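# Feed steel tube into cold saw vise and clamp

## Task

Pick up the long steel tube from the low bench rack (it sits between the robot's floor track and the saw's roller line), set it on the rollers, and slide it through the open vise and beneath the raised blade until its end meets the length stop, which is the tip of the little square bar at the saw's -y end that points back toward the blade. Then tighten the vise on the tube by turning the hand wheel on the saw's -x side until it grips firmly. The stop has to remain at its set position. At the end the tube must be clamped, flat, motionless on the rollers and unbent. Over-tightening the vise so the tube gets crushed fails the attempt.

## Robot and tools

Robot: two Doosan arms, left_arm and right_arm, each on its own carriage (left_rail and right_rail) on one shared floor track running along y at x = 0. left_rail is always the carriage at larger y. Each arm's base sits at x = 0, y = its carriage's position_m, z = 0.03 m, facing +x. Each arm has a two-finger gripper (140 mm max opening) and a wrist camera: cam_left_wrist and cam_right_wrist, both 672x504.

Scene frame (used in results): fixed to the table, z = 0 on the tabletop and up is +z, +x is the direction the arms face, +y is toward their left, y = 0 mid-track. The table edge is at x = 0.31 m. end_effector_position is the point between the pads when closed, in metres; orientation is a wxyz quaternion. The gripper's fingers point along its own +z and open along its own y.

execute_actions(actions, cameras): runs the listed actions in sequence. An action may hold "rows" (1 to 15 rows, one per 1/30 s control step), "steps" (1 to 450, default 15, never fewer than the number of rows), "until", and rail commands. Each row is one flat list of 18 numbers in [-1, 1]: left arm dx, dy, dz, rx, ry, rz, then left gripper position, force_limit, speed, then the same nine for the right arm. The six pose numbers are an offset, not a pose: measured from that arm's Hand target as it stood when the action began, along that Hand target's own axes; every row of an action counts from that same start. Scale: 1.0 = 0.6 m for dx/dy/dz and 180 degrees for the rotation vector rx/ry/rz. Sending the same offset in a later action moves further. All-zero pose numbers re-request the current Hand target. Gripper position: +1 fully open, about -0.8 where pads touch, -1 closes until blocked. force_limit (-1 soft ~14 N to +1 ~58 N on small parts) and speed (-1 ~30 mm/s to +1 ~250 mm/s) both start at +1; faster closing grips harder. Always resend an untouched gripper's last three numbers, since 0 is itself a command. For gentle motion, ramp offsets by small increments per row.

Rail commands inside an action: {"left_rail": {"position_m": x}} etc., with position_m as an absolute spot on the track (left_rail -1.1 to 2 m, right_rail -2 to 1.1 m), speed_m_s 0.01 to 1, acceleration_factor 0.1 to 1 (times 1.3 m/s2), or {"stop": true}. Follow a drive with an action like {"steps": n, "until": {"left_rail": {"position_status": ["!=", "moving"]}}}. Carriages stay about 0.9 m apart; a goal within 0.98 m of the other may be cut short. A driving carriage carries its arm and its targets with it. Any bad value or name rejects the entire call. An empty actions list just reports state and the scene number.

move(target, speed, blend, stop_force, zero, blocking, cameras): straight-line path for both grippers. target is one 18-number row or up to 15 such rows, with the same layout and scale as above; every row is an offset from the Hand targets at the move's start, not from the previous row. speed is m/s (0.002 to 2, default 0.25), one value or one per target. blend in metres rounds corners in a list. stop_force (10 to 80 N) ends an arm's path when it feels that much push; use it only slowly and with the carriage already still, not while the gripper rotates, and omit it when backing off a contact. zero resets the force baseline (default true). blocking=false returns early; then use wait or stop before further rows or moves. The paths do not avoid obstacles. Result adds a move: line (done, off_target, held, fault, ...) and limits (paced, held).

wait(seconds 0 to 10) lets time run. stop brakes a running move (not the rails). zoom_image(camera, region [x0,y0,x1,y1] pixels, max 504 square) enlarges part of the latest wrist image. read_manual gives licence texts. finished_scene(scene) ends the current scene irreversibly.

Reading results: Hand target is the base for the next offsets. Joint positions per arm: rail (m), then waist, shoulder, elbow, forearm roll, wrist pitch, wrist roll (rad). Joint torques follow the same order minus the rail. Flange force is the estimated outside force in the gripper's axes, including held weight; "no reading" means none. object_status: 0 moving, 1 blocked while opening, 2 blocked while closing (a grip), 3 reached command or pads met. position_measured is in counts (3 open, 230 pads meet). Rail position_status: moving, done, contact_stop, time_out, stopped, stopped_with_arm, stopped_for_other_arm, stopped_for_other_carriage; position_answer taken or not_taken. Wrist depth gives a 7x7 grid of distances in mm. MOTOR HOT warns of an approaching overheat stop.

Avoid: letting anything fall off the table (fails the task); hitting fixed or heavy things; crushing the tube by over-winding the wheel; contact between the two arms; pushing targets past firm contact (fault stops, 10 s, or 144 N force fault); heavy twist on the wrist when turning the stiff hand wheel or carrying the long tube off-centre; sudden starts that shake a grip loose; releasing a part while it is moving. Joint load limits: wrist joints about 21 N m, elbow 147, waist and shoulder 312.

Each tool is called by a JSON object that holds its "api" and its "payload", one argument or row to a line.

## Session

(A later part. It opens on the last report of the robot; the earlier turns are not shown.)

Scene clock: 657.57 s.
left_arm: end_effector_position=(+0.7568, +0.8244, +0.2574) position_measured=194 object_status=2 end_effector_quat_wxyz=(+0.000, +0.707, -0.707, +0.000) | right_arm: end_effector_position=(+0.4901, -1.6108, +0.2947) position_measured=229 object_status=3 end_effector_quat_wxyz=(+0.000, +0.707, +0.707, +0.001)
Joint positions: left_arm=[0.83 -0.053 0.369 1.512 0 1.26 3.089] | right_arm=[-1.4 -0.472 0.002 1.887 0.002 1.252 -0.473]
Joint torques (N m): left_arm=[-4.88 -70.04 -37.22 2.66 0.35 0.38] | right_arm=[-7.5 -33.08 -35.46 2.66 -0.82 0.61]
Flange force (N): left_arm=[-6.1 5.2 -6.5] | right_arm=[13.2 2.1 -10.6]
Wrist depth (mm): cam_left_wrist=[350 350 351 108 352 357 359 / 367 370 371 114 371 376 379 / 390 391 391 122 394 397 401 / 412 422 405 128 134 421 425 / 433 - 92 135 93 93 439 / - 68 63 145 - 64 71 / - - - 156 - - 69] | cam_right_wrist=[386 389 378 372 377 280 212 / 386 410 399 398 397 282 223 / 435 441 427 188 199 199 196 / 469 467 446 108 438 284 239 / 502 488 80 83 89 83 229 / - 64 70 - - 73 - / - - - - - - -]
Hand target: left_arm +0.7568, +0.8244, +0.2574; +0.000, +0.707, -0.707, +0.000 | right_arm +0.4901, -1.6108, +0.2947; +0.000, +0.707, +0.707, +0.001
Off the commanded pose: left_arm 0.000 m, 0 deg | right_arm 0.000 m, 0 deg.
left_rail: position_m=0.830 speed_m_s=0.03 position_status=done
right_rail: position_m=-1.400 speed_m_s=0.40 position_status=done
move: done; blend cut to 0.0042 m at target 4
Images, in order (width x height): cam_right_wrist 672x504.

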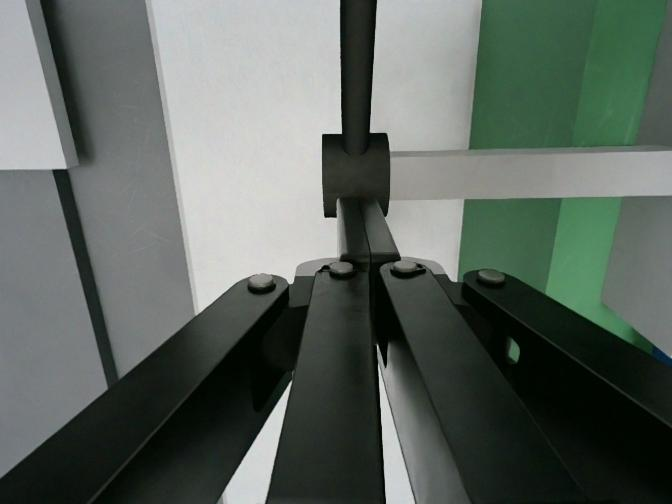

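{"api": "move", "payload": {
  "target": [
    [0,0,0,0,0,0,-1,0,-0.8,0,0,-0.26,0,0,0,-0.8,0,0],
    [0,0,0,0,0,0,-1,0,-0.8,0.285,0,-0.26,0,0,0,-0.8,0,0],
    [0,0,0,0,0,0,-1,0,-0.8,0.285,0,-0.048,0,0,0,-0.8,0,0]
  ],
  "speed": 0.2,
  "blend": [0.03,0.03,0],
  "cameras": []
}}

{"api": "move", "payload": {
  "target": [
    [0,0,0,0,0,0,-1,0,-0.8,-0.128,0,-0.0337,0,0,0,-0.8,0,0],
    [0,0,0,0,0,0,-1,0,-0.8,-0.223,0,-0.0497,0,0,0,-0.8,0,0],
    [0,0,0,0,0,0,-1,0,-0.8,-0.273,0,-0.0247,0,0,0,-0.8,0,0],
    [0,0,0,0,0,0,-1,0,-0.8,-0.283,0,0.0333,0,0,0,-0.8,0,0],
    [0,0,0,0,0,0,-1,0,-0.8,-0.285,0,0.0473,0,0,0,-0.8,0,0]
  ],
  "speed": 0.06,
  "blend": [0.01,0.01,0.01,0.005,0],
  "stop_force": 40,
  "cameras": ["cam_right_wrist"]
}}

{"api": "move", "payload": {
  "target": [
    [0,0,0,0,0,0,-1,0,-0.8,0,0,-0.26,0,0,0,-0.8,0,0],
    [0,0,0,0,0,0,-1,0,-0.8,0.285,0,-0.26,0,0,0,-0.8,0,0]
  ],
  "speed": 0.2,
  "blend": [0.03,0],
  "cameras": ["cam_right_wrist"]
}}

{"api": "zoom_image", "payload": {
  "camera": "cam_right_wrist",
  "region": [450, 160, 672, 420]
}}

Scene clock: 675.10 s.
left_arm: end_effector_position=(+0.7568, +0.8244, +0.2574) position_measured=194 object_status=2 end_effector_quat_wxyz=(+0.000, +0.707, -0.707, +0.000) | right_arm: end_effector_position=(+0.4900, -1.4399, +0.3239) position_measured=229 object_status=3 end_effector_quat_wxyz=(+0.000, +0.707, +0.707, +0.001)
Joint positions: left_arm=[0.83 -0.053 0.369 1.512 0 1.26 3.089] | right_arm=[-1.4 -0.153 -0.081 1.912 0.002 1.309 -0.153]
Joint torques (N m): left_arm=[-5.27 -69.51 -37.35 2.65 0.31 0.47] | right_arm=[-4 -30.44 -39.98 4.35 0.18 0.68]
Flange force (N): left_arm=[-5.6 5.5 -5.9] | right_arm=[6.7 -0.9 -0.8]
Wrist depth (mm): cam_left_wrist=[350 351 352 108 352 357 357 / 369 370 371 114 371 376 377 / 391 391 398 122 395 399 398 / 410 414 405 128 134 421 422 / 436 - 92 135 92 92 442 / - 68 63 145 - 64 71 / - - - 156 - - 69] | cam_right_wrist=[390 412 404 403 403 394 214 / 406 442 425 426 423 324 254 / 424 471 451 447 445 280 265 / 451 495 477 108 435 291 233 / 537 470 80 84 89 83 238 / - 64 71 - - 73 - / - - - - - - -]
Hand target: left_arm +0.7568, +0.8244, +0.2574; +0.000, +0.707, -0.707, +0.000 | right_arm +0.4900, -1.4398, +0.3238; +0.000, +0.707, +0.707, +0.001
Off the commanded pose: left_arm 0.000 m, 0 deg | right_arm 0.000 m, 0 deg.
left_rail: position_m=0.830 speed_m_s=0.03 position_status=done
right_rail: position_m=-1.400 speed_m_s=0.40 position_status=done
move: done
No camera images: "cameras" was empty.

Scene clock: 679.37 s.
left_arm: end_effector_position=(+0.7568, +0.8244, +0.2574) position_measured=194 object_status=2 end_effector_quat_wxyz=(+0.000, +0.707, -0.707, +0.000) | right_arm: end_effector_position=(+0.4901, -1.6108, +0.2952) position_measured=229 object_status=3 end_effector_quat_wxyz=(+0.000, +0.707, +0.707, +0.001)
Joint positions: left_arm=[0.83 -0.053 0.369 1.512 0 1.26 3.089] | right_arm=[-1.4 -0.472 0.002 1.887 0.002 1.253 -0.473]
Joint torques (N m): left_arm=[-5.01 -68.7 -37.35 2.63 0.38 0.41] | right_arm=[-6.31 -33.04 -35.61 2.76 -0.81 0.54]
Flange force (N): left_arm=[-6.1 7.5 -6.9] | right_arm=[11.7 0.7 -10.7]
Wrist depth (mm): cam_left_wrist=[348 350 351 108 351 356 359 / - 368 372 114 371 376 379 / 388 391 393 122 395 398 399 / 411 413 406 128 134 423 424 / 433 - 92 135 92 93 442 / - 68 63 145 - 64 71 / - - - 156 - - 69] | cam_right_wrist=[387 386 379 372 379 281 212 / 388 412 401 394 399 282 221 / 441 441 424 189 200 200 197 / 464 470 445 107 440 283 239 / 500 489 80 84 89 83 229 / - 64 70 - - 73 - / - - - - - - -]
Hand target: left_arm +0.7568, +0.8244, +0.2574; +0.000, +0.707, -0.707, +0.000 | right_arm +0.4901, -1.6108, +0.2952; +0.000, +0.707, +0.707, +0.001
Off the commanded pose: left_arm 0.000 m, 0 deg | right_arm 0.000 m, 0 deg.
left_rail: position_m=0.830 speed_m_s=0.03 position_status=done
right_rail: position_m=-1.400 speed_m_s=0.40 position_status=done
move: done; blend cut to 0.0042 m at target 4
Images, in order (width x height): cam_right_wrist 672x504.

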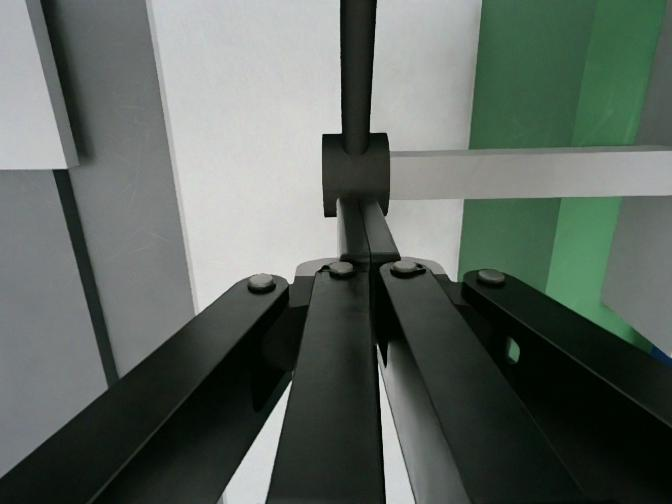

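Scene clock: 681.40 s.
left_arm: end_effector_position=(+0.7568, +0.8244, +0.2574) position_measured=194 object_status=2 end_effector_quat_wxyz=(+0.000, +0.707, -0.707, +0.000) | right_arm: end_effector_position=(+0.4898, -1.4401, +0.4514) position_measured=229 object_status=3 end_effector_quat_wxyz=(+0.000, +0.707, +0.707, +0.001)
Joint positions: left_arm=[0.83 -0.053 0.369 1.512 0 1.26 3.089] | right_arm=[-1.4 -0.153 -0.111 1.708 0.002 1.544 -0.153]
Joint torques (N m): left_arm=[-4.81 -69.41 -37.52 2.65 0.27 0.5] | right_arm=[-3.92 -28.76 -41.69 4.45 0.1 0.74]
Flange force (N): left_arm=[-6.1 7.3 -6.7] | right_arm=[6.7 -1.6 0.5]
Wrist depth (mm): cam_left_wrist=[350 350 350 108 352 355 357 / 370 369 370 114 371 376 378 / 390 390 391 122 395 398 399 / 414 416 408 128 134 423 422 / 434 - 92 135 92 93 443 / - 68 63 145 - 64 71 / - - - 155 - - 69] | cam_right_wrist=[486 525 517 516 518 302 274 / 512 548 542 544 533 377 379 / 541 575 579 571 490 383 345 / 582 619 606 108 428 364 354 / 662 75 80 84 89 83 330 / - 64 71 - - 73 - / - - - - - - -]
Hand target: left_arm +0.7568, +0.8244, +0.2574; +0.000, +0.707, -0.707, +0.000 | right_arm +0.4899, -1.4401, +0.4515; +0.000, +0.707, +0.707, +0.001
Off the commanded pose: left_arm 0.000 m, 0 deg | right_arm 0.000 m, 0 deg.
left_rail: position_m=0.830 speed_m_s=0.03 position_status=done
right_rail: position_m=-1.400 speed_m_s=0.40 position_status=done
move: done
Images, in order (width x height): cam_right_wrist 672x504.

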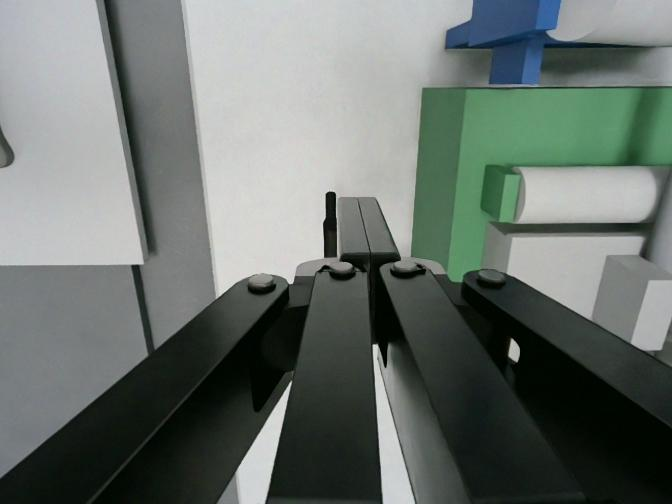

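Scaled by 1.938.

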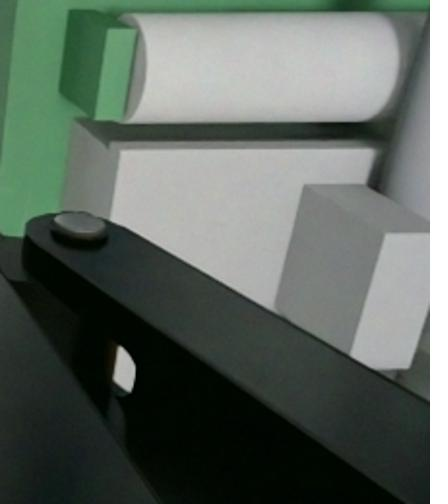

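{"api": "move", "payload": {
  "target": [0,0,0,0,0,0,-1,0,-0.8,0,0,0.212,0,0,0,-0.8,0,0],
  "speed": 0.2,
  "cameras": []
}}

{"api": "move", "payload": {
  "target": [
    [0,0,0,0,0,0,-1,0,-0.8,-0.128,0,-0.0337,0,0,0,-0.8,0,0],
    [0,0,0,0,0,0,-1,0,-0.8,-0.223,0,-0.0497,0,0,0,-0.8,0,0],
    [0,0,0,0,0,0,-1,0,-0.8,-0.273,0,-0.0247,0,0,0,-0.8,0,0],
    [0,0,0,0,0,0,-1,0,-0.8,-0.283,0,0.0333,0,0,0,-0.8,0,0],
    [0,0,0,0,0,0,-1,0,-0.8,-0.285,0,0.0473,0,0,0,-0.8,0,0]
  ],
  "speed": 0.05,
  "blend": [0.01,0.01,0.01,0.005,0],
  "stop_force": 35,
  "cameras": ["cam_right_wrist"]
}}

Scene clock: 697.77 s.
left_arm: end_effector_position=(+0.7568, +0.8244, +0.2574) position_measured=194 object_status=2 end_effector_quat_wxyz=(+0.000, +0.707, -0.707, +0.000) | right_arm: end_effector_position=(+0.4900, -1.4399, +0.3243) position_measured=229 object_status=3 end_effector_quat_wxyz=(+0.000, +0.707, +0.707, +0.001)
Joint positions: left_arm=[0.83 -0.053 0.369 1.512 0 1.26 3.089] | right_arm=[-1.4 -0.153 -0.081 1.912 0.002 1.31 -0.153]
Joint torques (N m): left_arm=[-4.85 -69.57 -37.14 2.63 0.34 0.45] | right_arm=[-3.86 -30.34 -40.48 4.33 0.27 0.61]
Flange force (N): left_arm=[-6.0 5.9 -7.0] | right_arm=[6.8 -1.8 0.0]
Wrist depth (mm): cam_left_wrist=[350 351 352 108 354 358 358 / 368 370 372 114 371 378 377 / 391 391 397 122 396 397 402 / 412 412 409 128 135 422 424 / 431 - 92 135 92 92 444 / - 68 63 145 - 64 71 / - - - 156 - - 69] | cam_right_wrist=[387 415 404 404 407 401 214 / 408 444 431 426 427 320 253 / 432 467 453 447 448 280 266 / 453 496 478 108 432 290 225 / 530 472 80 84 89 83 238 / - 64 71 - - 73 - / - - - - - - -]
Hand target: left_arm +0.7568, +0.8244, +0.2574; +0.000, +0.707, -0.707, +0.000 | right_arm +0.4900, -1.4398, +0.3243; +0.000, +0.707, +0.707, +0.001
Off the commanded pose: left_arm 0.000 m, 0 deg | right_arm 0.000 m, 0 deg.
left_rail: position_m=0.830 speed_m_s=0.03 position_status=done
right_rail: position_m=-1.400 speed_m_s=0.40 position_status=done
move: done
No camera images: "cameras" was empty.

Scene clock: 702.80 s.
left_arm: end_effector_position=(+0.7568, +0.8244, +0.2574) position_measured=194 object_status=2 end_effector_quat_wxyz=(+0.000, +0.707, -0.707, +0.000) | right_arm: end_effector_position=(+0.4901, -1.6108, +0.2956) position_measured=229 object_status=3 end_effector_quat_wxyz=(+0.000, +0.707, +0.707, +0.001)
Joint positions: left_arm=[0.83 -0.053 0.369 1.512 0 1.26 3.089] | right_arm=[-1.4 -0.472 0.002 1.886 0.002 1.253 -0.473]
Joint torques (N m): left_arm=[-5.05 -69.28 -37.18 2.68 0.34 0.38] | right_arm=[-9.04 -30 -34.11 1.3 -1.45 0.62]
Flange force (N): left_arm=[-6.5 6.7 -7.3] | right_arm=[16.8 1.0 -15.2]
Wrist depth (mm): cam_left_wrist=[348 351 352 108 351 357 359 / 368 370 372 114 371 376 378 / 389 391 395 122 396 397 399 / 413 412 408 128 134 422 423 / 434 - 92 135 92 93 441 / - 68 63 145 - 64 71 / - - - 156 - - 69] | cam_right_wrist=[386 389 381 376 379 281 212 / 386 412 402 392 401 282 221 / 434 442 427 189 201 200 198 / 479 469 446 108 440 284 239 / 500 490 80 83 89 83 229 / - 64 71 - - 73 - / - - - - - - -]
Hand target: left_arm +0.7568, +0.8244, +0.2574; +0.000, +0.707, -0.707, +0.000 | right_arm +0.4901, -1.6108, +0.2956; +0.000, +0.707, +0.707, +0.001
Off the commanded pose: left_arm 0.000 m, 0 deg | right_arm 0.000 m, 0 deg.
left_rail: position_m=0.830 speed_m_s=0.03 position_status=done
right_rail: position_m=-1.400 speed_m_s=0.40 position_status=done
move: done; blend cut to 0.0042 m at target 4
Images, in order (width x height): cam_right_wrist 672x504.

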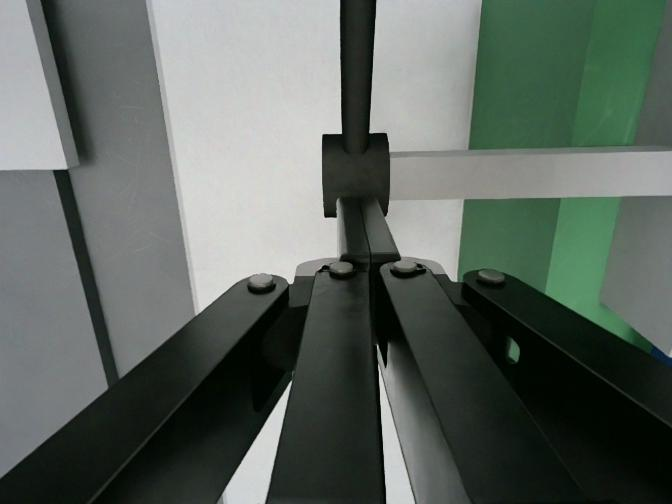

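{"api": "move", "payload": {
  "target": [
    [0,0,0,0,0,0,-1,0,-0.8,0,0,-0.26,0,0,0,-0.8,0,0],
    [0,0,0,0,0,0,-1,0,-0.8,0.285,0,-0.26,0,0,0,-0.8,0,0],
    [0,0,0,0,0,0,-1,0,-0.8,0.285,0,-0.048,0,0,0,-0.8,0,0]
  ],
  "speed": 0.2,
  "blend": [0.03,0.03,0],
  "cameras": []
}}

{"api": "move", "payload": {
  "target": [
    [0,0,0,0,0,0,-1,0,-0.8,-0.128,0,-0.0337,0,0,0,-0.8,0,0],
    [0,0,0,0,0,0,-1,0,-0.8,-0.223,0,-0.0497,0,0,0,-0.8,0,0],
    [0,0,0,0,0,0,-1,0,-0.8,-0.273,0,-0.0247,0,0,0,-0.8,0,0],
    [0,0,0,0,0,0,-1,0,-0.8,-0.283,0,0.0333,0,0,0,-0.8,0,0],
    [0,0,0,0,0,0,-1,0,-0.8,-0.285,0,0.0473,0,0,0,-0.8,0,0]
  ],
  "speed": 0.05,
  "blend": [0.01,0.01,0.01,0.005,0],
  "stop_force": 35,
  "cameras": ["cam_right_wrist"]
}}

Scene clock: 715.70 s.
left_arm: end_effector_position=(+0.7568, +0.8244, +0.2574) position_measured=194 object_status=2 end_effector_quat_wxyz=(+0.000, +0.707, -0.707, +0.000) | right_arm: end_effector_position=(+0.4900, -1.4399, +0.3247) position_measured=229 object_status=3 end_effector_quat_wxyz=(+0.000, +0.707, +0.707, +0.001)
Joint positions: left_arm=[0.83 -0.053 0.369 1.512 0 1.26 3.089] | right_arm=[-1.4 -0.153 -0.081 1.911 0.002 1.311 -0.153]
Joint torques (N m): left_arm=[-4.99 -69.48 -37.42 2.59 0.36 0.45] | right_arm=[-4.21 -30.54 -40.72 4.39 0.09 0.61]
Flange force (N): left_arm=[-5.9 6.9 -7.1] | right_arm=[7.5 -2.1 0.3]
Wrist depth (mm): cam_left_wrist=[349 351 351 108 353 358 359 / 368 368 371 114 374 378 376 / 381 389 393 122 395 398 398 / 412 413 406 128 134 419 424 / 434 - 92 135 92 92 441 / - 68 63 146 - 64 71 / - - - 156 - - 69] | cam_right_wrist=[391 415 405 404 405 395 214 / 408 441 425 425 426 320 255 / 432 468 452 445 448 278 265 / 456 492 481 108 433 291 228 / 531 469 80 84 89 83 240 / - 64 70 - - 73 - / - - - - - - -]
Hand target: left_arm +0.7568, +0.8244, +0.2574; +0.000, +0.707, -0.707, +0.000 | right_arm +0.4900, -1.4398, +0.3247; +0.000, +0.707, +0.707, +0.001
Off the commanded pose: left_arm 0.000 m, 0 deg | right_arm 0.000 m, 0 deg.
left_rail: position_m=0.830 speed_m_s=0.03 position_status=done
right_rail: position_m=-1.400 speed_m_s=0.40 position_status=done
move: done
No camera images: "cameras" was empty.

Scene clock: 719.83 s.
left_arm: end_effector_position=(+0.7568, +0.8244, +0.2574) position_measured=194 object_status=2 end_effector_quat_wxyz=(+0.000, +0.707, -0.707, +0.000) | right_arm: end_effector_position=(+0.4901, -1.5908, +0.3458) position_measured=229 object_status=3 end_effector_quat_wxyz=(+0.000, +0.707, +0.707, +0.001)
Joint positions: left_arm=[0.83 -0.053 0.369 1.512 0 1.26 3.089] | right_arm=[-1.4 -0.438 -0.033 1.827 0.002 1.347 -0.439]
Joint torques (N m): left_arm=[-5.49 -69.37 -37.37 2.57 0.38 0.47] | right_arm=[-20.17 -30.75 -42.44 -6.08 -4.21 0.53]
Flange force (N): left_arm=[-6.8 6.9 -6.9] | right_arm=[38.8 3.2 -7.4]
Wrist depth (mm): cam_left_wrist=[350 351 353 108 354 356 358 / 369 368 374 114 370 377 379 / 392 390 391 122 397 397 401 / 415 414 407 128 134 421 425 / 434 - 92 135 93 93 440 / - 68 63 145 - 64 71 / - - - 156 - - 69] | cam_right_wrist=[404 435 422 421 421 268 230 / 422 458 445 442 447 278 231 / 443 484 474 254 419 284 233 / 516 516 494 108 257 305 245 / 548 - 80 83 89 83 258 / - 63 70 - - 73 - / - - - - - - -]
Hand target: left_arm +0.7568, +0.8244, +0.2574; +0.000, +0.707, -0.707, +0.000 | right_arm +0.4901, -1.5908, +0.3458; +0.000, +0.707, +0.707, +0.001 (not the last commanded pose)
Off the commanded pose: left_arm 0.000 m, 0 deg | right_arm 0.054 m, 0 deg.
left_rail: position_m=0.830 speed_m_s=0.03 position_status=done
right_rail: position_m=-1.400 speed_m_s=0.40 position_status=done
move: contact (right_arm); path passed 2 of 5 targets; blend cut to 0.0042 m at target 4
Images, in order (width x height): cam_right_wrist 672x504.

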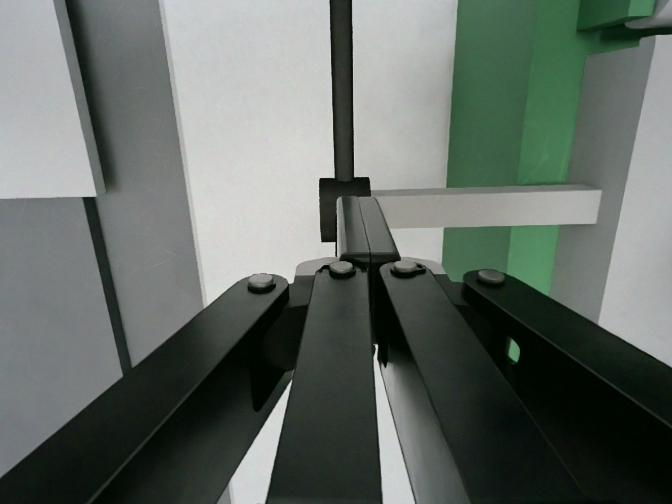

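{"api": "move", "payload": {
  "target": [
    [0,0,0,0,0,0,-1,0,-0.8,0.04,0,0,0,0,0,-0.8,0,0],
    [0,0,0,0,0,0,-1,0,-0.8,0.04,0,-0.264,0,0,0,-0.8,0,0],
    [0,0,0,0,0,0,-1,0,-0.8,0.6,0.417,-0.264,0,0,0,-0.8,0,0]
  ],
  "speed": 0.25,
  "cameras": ["cam_right_wrist"]
}}

{"api": "zoom_image", "payload": {
  "camera": "cam_right_wrist",
  "region": [250, 300, 480, 504]
}}

Scene clock: 732.57 s.
left_arm: end_effector_position=(+0.7568, +0.8244, +0.2574) position_measured=194 object_status=2 end_effector_quat_wxyz=(+0.000, +0.707, -0.707, +0.000) | right_arm: end_effector_position=(+0.7401, -1.2311, +0.5052) position_measured=229 object_status=3 end_effector_quat_wxyz=(+0.000, +0.707, +0.707, +0.001)
Joint positions: left_arm=[0.83 -0.053 0.369 1.512 0 1.26 3.089] | right_arm=[-1.4 0.178 0.334 1.113 0.002 1.694 0.178]
Joint torques (N m): left_arm=[-5.43 -69.6 -37.04 2.59 0.34 0.42] | right_arm=[-4.51 -75.25 -41.32 4.54 0.13 0.67]
Flange force (N): left_arm=[-6.8 5.8 -7.1] | right_arm=[5.1 -0.5 0.0]
Wrist depth (mm): cam_left_wrist=[350 351 352 108 352 357 359 / 367 367 373 114 372 376 378 / 390 391 392 122 396 398 399 / 412 415 407 128 134 420 424 / 433 - 92 135 92 93 443 / - 68 63 146 - 64 71 / - - - 156 - - 69] | cam_right_wrist=[564 556 553 549 559 559 575 / 582 589 586 578 594 600 616 / 625 629 614 551 619 639 1344 / 668 664 391 108 382 655 1488 / 717 688 80 83 89 83 1488 / - 64 71 - - 73 - / - - - - - - -]
Hand target: left_arm +0.7568, +0.8244, +0.2574; +0.000, +0.707, -0.707, +0.000 | right_arm +0.7401, -1.2311, +0.5052; +0.000, +0.707, +0.707, +0.001
Off the commanded pose: left_arm 0.000 m, 0 deg | right_arm 0.000 m, 0 deg.
left_rail: position_m=0.830 speed_m_s=0.03 position_status=done
right_rail: position_m=-1.400 speed_m_s=0.40 position_status=done
move: done
Images, in order (width x height): cam_right_wrist 672x504.

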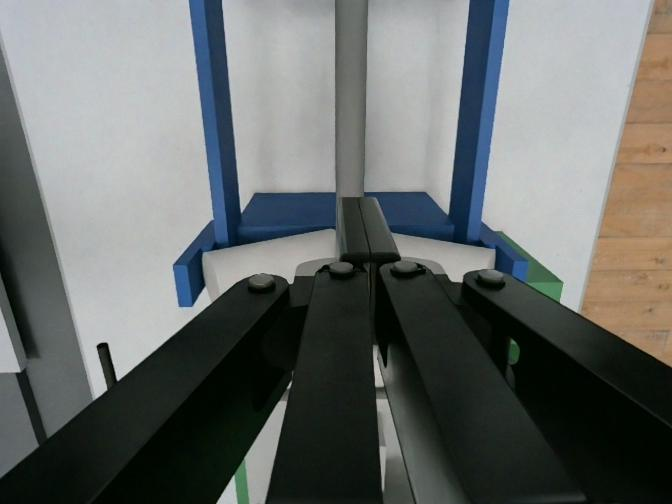

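Scaled by 2.191.

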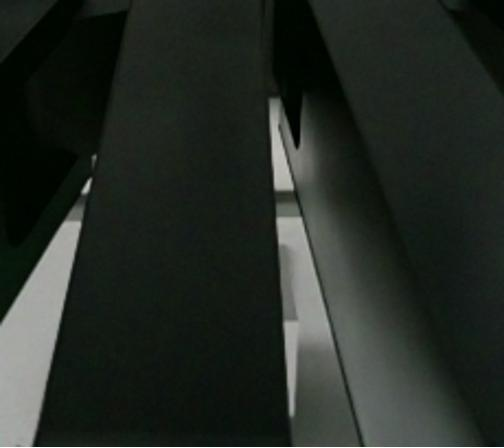

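Open the fingers to see; also drop the left grip meanwhile.

{"api": "execute_actions", "payload": {
  "actions": [
    {"rows":[[0,0,0,0,0,0,0.1,0,-0.8,0,0,0,0,0,0,0.6,0,0.3]],"steps":70}
  ]
}}

{"api": "zoom_image", "payload": {
  "camera": "cam_right_wrist",
  "region": [250, 320, 450, 504]
}}

Scene clock: 738.90 s.
left_arm: end_effector_position=(+0.7568, +0.8244, +0.2574) position_measured=117 object_status=3 end_effector_quat_wxyz=(+0.000, +0.707, -0.707, +0.000) | right_arm: end_effector_position=(+0.7401, -1.2311, +0.5052) position_measured=53 object_status=3 end_effector_quat_wxyz=(+0.000, +0.707, +0.707, +0.001)
Joint positions: left_arm=[0.83 -0.053 0.369 1.512 0 1.26 3.089] | right_arm=[-1.4 0.178 0.334 1.113 0.002 1.694 0.178]
Joint torques (N m): left_arm=[-1.55 -74.65 -41.81 4.07 0.11 0.46] | right_arm=[-4.07 -74.77 -41.36 4.4 0.19 0.67]
Flange force (N): left_arm=[-1.6 8.7 0.3] | right_arm=[4.6 -1.2 0.9]
Wrist depth (mm): cam_left_wrist=[349 351 352 108 351 357 359 / 369 370 370 114 376 376 378 / 389 389 392 121 392 397 399 / 412 407 154 128 148 413 426 / - 90 434 136 448 93 91 / - - 474 145 479 - 64 / - - 509 156 511 - -] | cam_right_wrist=[560 563 557 551 561 559 574 / 586 591 588 581 588 600 612 / 627 629 612 552 614 630 1352 / 651 121 376 401 395 135 1425 / - 106 505 492 502 504 102 / - 764 483 464 480 435 - / - 814 523 470 511 394 -]
Hand target: left_arm +0.7568, +0.8244, +0.2574; +0.000, +0.707, -0.707, +0.000 | right_arm +0.7401, -1.2311, +0.5052; +0.000, +0.707, +0.707, +0.001
Off the commanded pose: left_arm 0.000 m, 0 deg | right_arm 0.000 m, 0 deg.
left_rail: position_m=0.830 speed_m_s=0.03 position_status=done
right_rail: position_m=-1.400 speed_m_s=0.40 position_status=done

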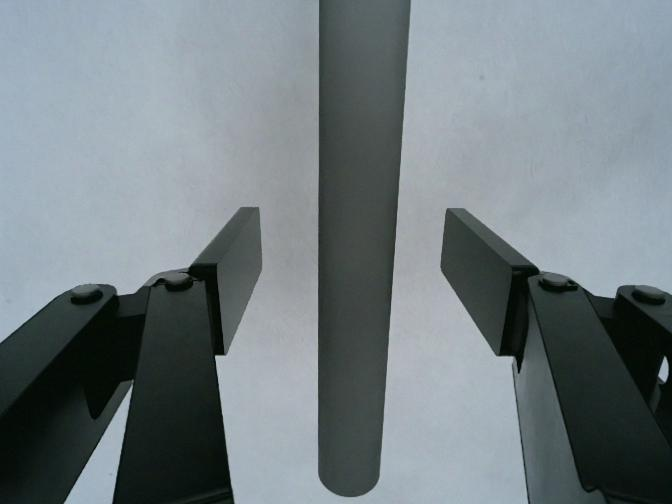

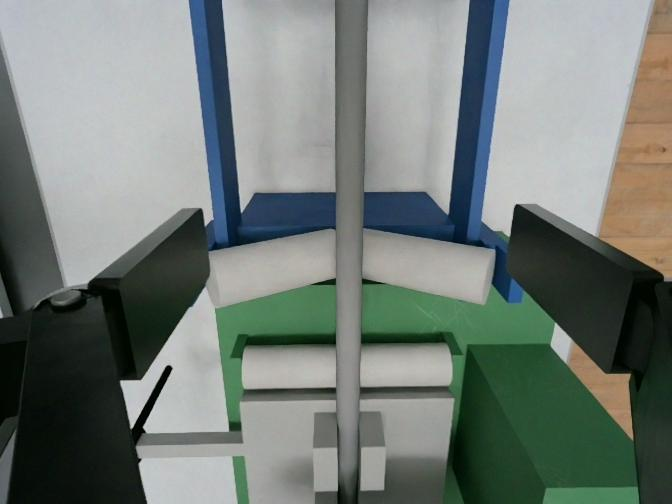

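Scaled by 2.520.

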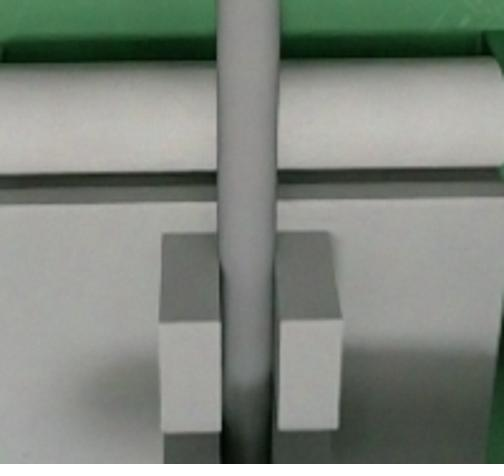

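{"api": "move", "payload": {
  "target": [
    [0,0,-0.25,0,0,0,0.1,0,-0.8,0,0,0,0,0,0,-0.8,0,0],
    [0,0,-0.25,0,0,0,0.1,0,-0.8,-0.49,-0.417,-0.05,0,0,0,-0.8,0,0],
    [0,0,-0.25,0,0,0,0.1,0,-0.8,-0.49,-0.417,0.217,0,0,0,-0.8,0,0]
  ],
  "speed": 0.2,
  "cameras": ["cam_right_wrist"]
}}

{"api": "move", "payload": {
  "target": [0,0,0,0,0,0,0.1,0,-0.8,-0.16,0,0,0,0,0,-0.8,0,0],
  "speed": 0.03,
  "stop_force": 42,
  "cameras": ["cam_right_wrist"]
}}

Scene clock: 753.07 s.
left_arm: end_effector_position=(+0.7567, +0.8244, +0.4074) position_measured=117 object_status=3 end_effector_quat_wxyz=(+0.000, +0.707, -0.707, +0.000) | right_arm: end_effector_position=(+0.4900, -1.5249, +0.3742) position_measured=229 object_status=3 end_effector_quat_wxyz=(+0.000, +0.707, +0.707, +0.001)
Joint positions: left_arm=[0.83 -0.053 0.325 1.3 0 1.517 3.089] | right_arm=[-1.4 -0.319 -0.075 1.815 0.002 1.401 -0.32]
Joint torques (N m): left_arm=[-1.21 -72.35 -43.75 4.24 0.04 0.42] | right_arm=[-3.69 -31.75 -41.7 4.4 0.2 0.69]
Flange force (N): left_arm=[-1.2 8.1 3.1] | right_arm=[6.8 -1.4 0.9]
Wrist depth (mm): cam_left_wrist=[490 490 494 482 492 488 490 / 518 520 520 507 517 517 517 / 554 547 546 546 548 544 547 / 599 574 154 574 166 563 580 / - 90 602 613 616 93 91 / - - 655 655 661 - 64 / - - 706 713 710 - -] | cam_right_wrist=[427 464 448 448 445 288 279 / 447 491 474 475 469 302 258 / 477 509 501 497 497 315 258 / 555 549 532 107 313 308 273 / 594 - 80 84 89 83 286 / - 64 71 - - 73 - / - - - - - - -]
Hand target: left_arm +0.7567, +0.8244, +0.4074; +0.000, +0.707, -0.707, +0.000 | right_arm +0.4900, -1.5249, +0.3741; +0.000, +0.707, +0.707, +0.001
Off the commanded pose: left_arm 0.000 m, 0 deg | right_arm 0.000 m, 0 deg.
left_rail: position_m=0.830 speed_m_s=0.03 position_status=done
right_rail: position_m=-1.400 speed_m_s=0.40 position_status=done
move: done
Images, in order (width x height): cam_right_wrist 672x504.

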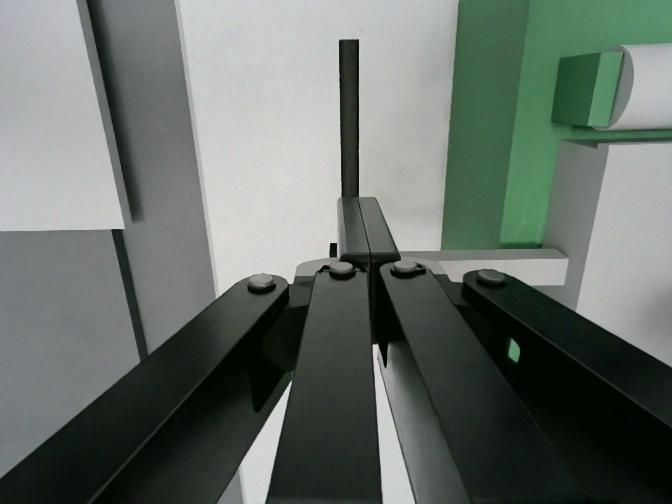

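Scene clock: 756.90 s.
left_arm: end_effector_position=(+0.7567, +0.8244, +0.4074) position_measured=117 object_status=3 end_effector_quat_wxyz=(+0.000, +0.707, -0.707, +0.000) | right_arm: end_effector_position=(+0.4900, -1.6209, +0.3739) position_measured=229 object_status=3 end_effector_quat_wxyz=(+0.000, +0.707, +0.707, +0.001)
Joint positions: left_arm=[0.83 -0.053 0.325 1.3 0 1.517 3.089] | right_arm=[-1.4 -0.489 -0.023 1.766 0.002 1.398 -0.49]
Joint torques (N m): left_arm=[-1.9 -72.16 -43.76 4.2 0.01 0.42] | right_arm=[-24.57 -34.35 -49.96 -8.55 -6.78 0.48]
Flange force (N): left_arm=[-2.2 9.0 2.5] | right_arm=[48.4 1.6 0.2]
Wrist depth (mm): cam_left_wrist=[490 493 493 481 489 489 488 / 517 517 515 508 517 517 517 / 554 550 550 540 546 544 547 / 594 573 154 572 167 566 579 / - 90 603 625 618 93 91 / - - 663 659 657 - 64 / - - 708 708 695 - -] | cam_right_wrist=[427 460 452 447 445 288 236 / 446 488 477 466 467 296 246 / 510 512 499 270 421 303 260 / 546 547 527 108 429 330 270 / 576 - 80 83 89 83 289 / - 63 70 - - 73 - / - - - - - - -]
Hand target: left_arm +0.7567, +0.8244, +0.4074; +0.000, +0.707, -0.707, +0.000 | right_arm +0.4900, -1.6209, +0.3739; +0.000, +0.707, +0.707, +0.001
Off the commanded pose: left_arm 0.000 m, 0 deg | right_arm 0.000 m, 0 deg.
left_rail: position_m=0.830 speed_m_s=0.03 position_status=done
right_rail: position_m=-1.400 speed_m_s=0.40 position_status=done
move: done
Images, in order (width x height): cam_right_wrist 672x504.

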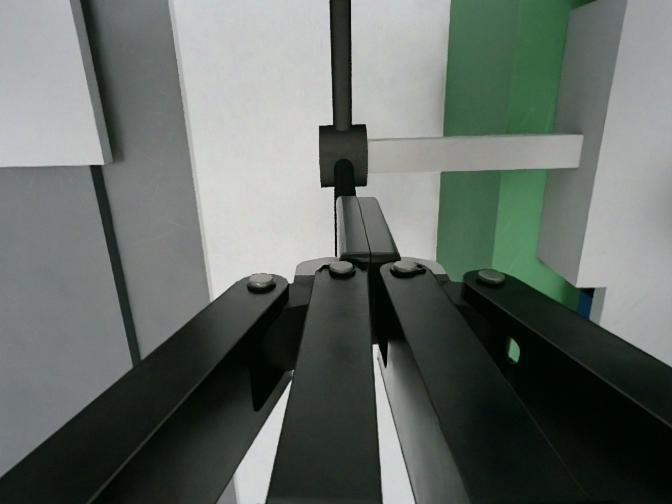

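{"api": "move", "payload": {
  "target": [0,0,0,0,0,0,0.1,0,-0.8,-0.025,0,0,0,0,0,-0.8,0,0],
  "speed": 0.02,
  "stop_force": 50,
  "zero": false,
  "cameras": []
}}

{"api": "move", "payload": {
  "target": [
    [0,0,0,0,0,0,0.1,0,-0.8,0.05,0,0,0,0,0,-0.8,0,0],
    [0,0,0,0,0,0,0.1,0,-0.8,0.05,0,-0.15,0,0,0,-0.8,0,0],
    [0,0,0,0,0,0,0.1,0,-0.8,0.4,0,-0.15,0,0,0,0.6,0,0]
  ],
  "speed": 0.2,
  "cameras": ["cam_right_wrist"]
}}

Scene clock: 766.17 s.
left_arm: end_effector_position=(+0.7567, +0.8244, +0.4074) position_measured=117 object_status=3 end_effector_quat_wxyz=(+0.000, +0.707, -0.707, +0.000) | right_arm: end_effector_position=(+0.4900, -1.6359, +0.3739) position_measured=229 object_status=3 end_effector_quat_wxyz=(+0.000, +0.707, +0.707, +0.001)
Joint positions: left_arm=[0.83 -0.053 0.325 1.3 0 1.517 3.089] | right_arm=[-1.4 -0.513 -0.013 1.756 0.002 1.398 -0.514]
Joint torques (N m): left_arm=[-0.87 -72.73 -43.74 4.25 0.09 0.43] | right_arm=[-25.55 -32.29 -47.56 -9.21 -7.17 0.58]
Flange force (N): left_arm=[0.0 8.0 2.8] | right_arm=[50.1 2.1 -5.1]
Wrist depth (mm): cam_left_wrist=[496 493 494 480 489 488 492 / 521 518 516 506 520 521 516 / 556 548 551 539 546 543 544 / 597 572 154 570 167 565 579 / - 90 597 616 616 93 91 / - - 663 663 653 - 64 / - - 706 708 704 - -] | cam_right_wrist=[428 466 448 447 446 287 237 / 446 488 473 260 413 293 245 / 512 516 499 486 490 316 259 / 543 542 531 108 428 335 271 / 576 - 80 83 89 83 289 / - 63 71 - - 73 - / - - - - - - -]
Hand target: left_arm +0.7567, +0.8244, +0.4074; +0.000, +0.707, -0.707, +0.000 | right_arm +0.4900, -1.6359, +0.3739; +0.000, +0.707, +0.707, +0.001
Off the commanded pose: left_arm 0.000 m, 0 deg | right_arm 0.000 m, 0 deg.
left_rail: position_m=0.830 speed_m_s=0.03 position_status=done
right_rail: position_m=-1.400 speed_m_s=0.40 position_status=done
move: done
No camera images: "cameras" was empty.

Scene clock: 769.90 s.
left_arm: end_effector_position=(+0.7567, +0.8244, +0.4074) position_measured=117 object_status=3 end_effector_quat_wxyz=(+0.000, +0.707, -0.707, +0.000) | right_arm: end_effector_position=(+0.4899, -1.3961, +0.4644) position_measured=53 object_status=0 end_effector_quat_wxyz=(+0.000, +0.707, +0.707, +0.001)
Joint positions: left_arm=[0.83 -0.053 0.325 1.3 0 1.517 3.089] | right_arm=[-1.4 -0.064 -0.114 1.688 0.002 1.567 -0.064]
Joint torques (N m): left_arm=[-1.55 -72.13 -43.97 4.23 0.01 0.43] | right_arm=[-3.97 -29.04 -41.45 4.54 0.09 0.64]
Flange force (N): left_arm=[-1.0 8.6 3.4] | right_arm=[6.8 -0.6 -0.1]
Wrist depth (mm): cam_left_wrist=[495 492 488 484 490 492 489 / 517 517 523 508 518 516 515 / 555 546 548 540 544 546 547 / 595 574 154 573 166 565 577 / - 90 600 620 616 93 91 / - - 659 657 663 - 64 / - - 706 710 702 - -] | cam_right_wrist=[494 533 525 531 531 317 520 / 524 560 555 560 553 325 322 / 549 586 589 592 487 405 405 / 582 121 619 627 489 135 346 / - 106 684 653 454 401 102 / - 726 726 726 512 424 - / - 803 789 781 702 460 -]
Hand target: left_arm +0.7567, +0.8244, +0.4074; +0.000, +0.707, -0.707, +0.000 | right_arm +0.4899, -1.3961, +0.4644; +0.000, +0.707, +0.707, +0.001
Off the commanded pose: left_arm 0.000 m, 0 deg | right_arm 0.000 m, 0 deg.
left_rail: position_m=0.830 speed_m_s=0.03 position_status=done
right_rail: position_m=-1.400 speed_m_s=0.40 position_status=done
move: done
Images, in order (width x height): cam_right_wrist 672x504.

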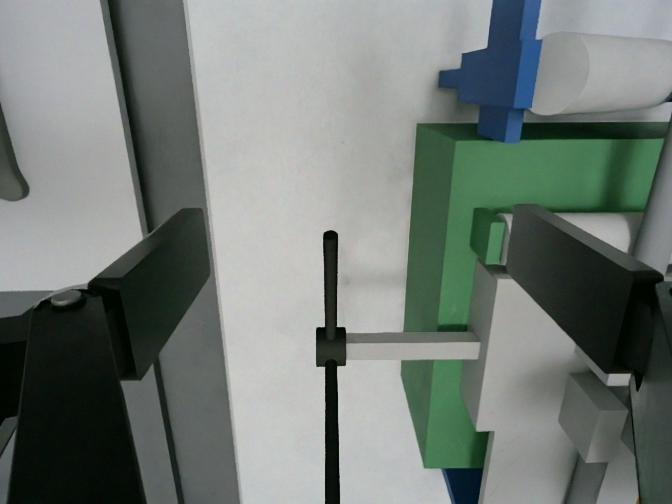

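{"api": "move", "payload": {
  "target": [0,0,0,0,0,0,0.1,0,-0.8,0,-0.233,-0.248,-0.1954,0.1954,0.4718,0.6,0,0],
  "cameras": []
}}

{"api": "execute_actions", "payload": {
  "actions": [
    {"right_rail":{"position_m":-1.9,"speed_m_s":0.4},"steps":400,"until":{"right_rail":{"position_status":["!=","moving"]}}}
  ],
  "cameras": ["cam_right_wrist"]
}}

{"api": "zoom_image", "payload": {
  "camera": "cam_right_wrist",
  "region": [290, 50, 390, 130]
}}

Scene clock: 781.80 s.
left_arm: end_effector_position=(+0.7567, +0.8244, +0.4074) position_measured=117 object_status=3 end_effector_quat_wxyz=(+0.000, +0.707, -0.707, +0.000) | right_arm: end_effector_position=(+0.3499, -1.3963, +0.6129) position_measured=53 object_status=3 end_effector_quat_wxyz=(-0.001, +0.924, +0.000, +0.383)
Joint positions: left_arm=[0.83 -0.053 0.325 1.3 0 1.517 3.089] | right_arm=[-1.4 -0.278 -0.727 1.928 0.213 1.182 1.291]
Joint torques (N m): left_arm=[-1.55 -72.4 -43.84 4.19 0.08 0.43] | right_arm=[-4.1 30.97 -39.66 4.55 -1.65 0.59]
Flange force (N): left_arm=[-1.0 8.6 2.9] | right_arm=[0.0 0.0 0.0]
Wrist depth (mm): cam_left_wrist=[490 490 492 483 490 488 489 / 515 518 517 509 515 518 520 / 552 548 548 540 547 542 544 / 594 573 154 576 166 565 579 / - 90 600 620 616 93 91 / - - 657 653 659 - 64 / - - 706 713 708 - -] | cam_right_wrist=[692 710 1944 735 661 471 668 / 595 884 912 634 594 600 611 / 584 625 630 627 595 614 740 / - 121 792 771 717 135 784 / - 106 735 735 742 713 102 / - 674 690 684 690 702 - / - 664 666 674 668 668 -]
Hand target: left_arm +0.7567, +0.8244, +0.4074; +0.000, +0.707, -0.707, +0.000 | right_arm +0.3499, -1.3963, +0.6130; -0.001, +0.924, +0.000, +0.383
Off the commanded pose: left_arm 0.000 m, 0 deg | right_arm 0.000 m, 0 deg.
left_rail: position_m=0.830 speed_m_s=0.03 position_status=done
right_rail: position_m=-1.400 speed_m_s=0.40 position_status=done
move: done
No camera images: "cameras" was empty.

Scene clock: 783.60 s.
left_arm: end_effector_position=(+0.7567, +0.8244, +0.4074) position_measured=117 object_status=3 end_effector_quat_wxyz=(+0.000, +0.707, -0.707, +0.000) | right_arm: end_effector_position=(+0.3499, -1.8962, +0.6130) position_measured=53 object_status=3 end_effector_quat_wxyz=(-0.001, +0.924, +0.000, +0.383)
Joint positions: left_arm=[0.83 -0.053 0.325 1.3 0 1.517 3.089] | right_arm=[-1.9 -0.278 -0.727 1.928 0.213 1.182 1.292]
Joint torques (N m): left_arm=[-1.78 -72.11 -43.96 4.17 0.11 0.34] | right_arm=[-4.4 30.07 -40.28 4.6 -1.51 0.61]
Flange force (N): left_arm=[-1.4 9.3 3.3] | right_arm=[0.0 0.0 0.0]
Wrist depth (mm): cam_left_wrist=[495 492 489 480 490 490 490 / 521 518 517 505 516 516 515 / 554 550 546 537 546 544 546 / 594 573 154 574 167 567 582 / - 90 605 621 623 93 91 / - - 661 657 655 - 64 / - - 708 708 706 - -] | cam_right_wrist=[455 584 700 1993 1960 1928 2010 / 600 592 616 609 898 919 944 / 612 584 625 837 855 865 865 / 706 121 764 771 781 135 794 / - 106 737 744 737 728 102 / - 694 696 694 690 700 - / - 662 666 668 664 672 -]
Hand target: left_arm +0.7567, +0.8244, +0.4074; +0.000, +0.707, -0.707, +0.000 | right_arm +0.3499, -1.8962, +0.6130; -0.001, +0.924, +0.000, +0.383
Tool commands: left_gripper/position=+0.1 left_gripper/force_limit=+0.0 left_gripper/speed=-0.8 right_gripper/position=+0.6 right_gripper/force_limit=+0.0 right_gripper/speed=+0.0
Off the commanded pose: left_arm 0.000 m, 0 deg | right_arm 0.000 m, 0 deg.
left_rail: position_m=0.830 speed_m_s=0.03 position_status=done
right_rail: position_m=-1.900 speed_m_s=0.40 position_status=done
Images, in order (width x height): cam_right_wrist 672x504.

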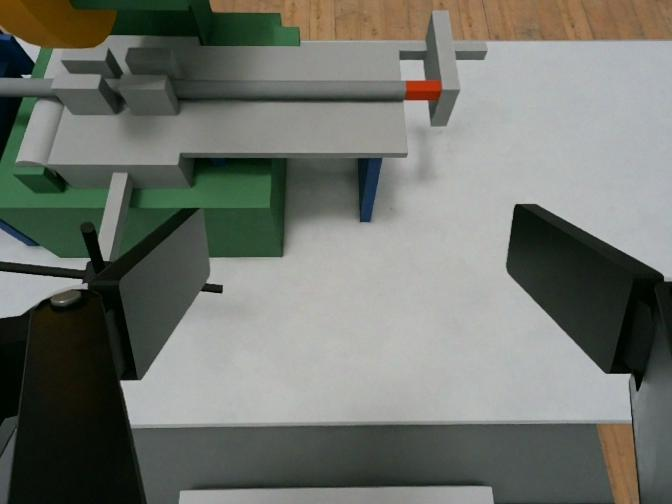

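Scaled by 5.040.

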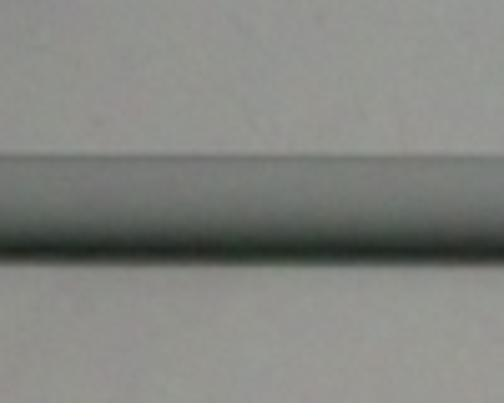

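{"api": "finished_scene", "payload": {
  "scene": 2
}}

The scene is finished: the task was done.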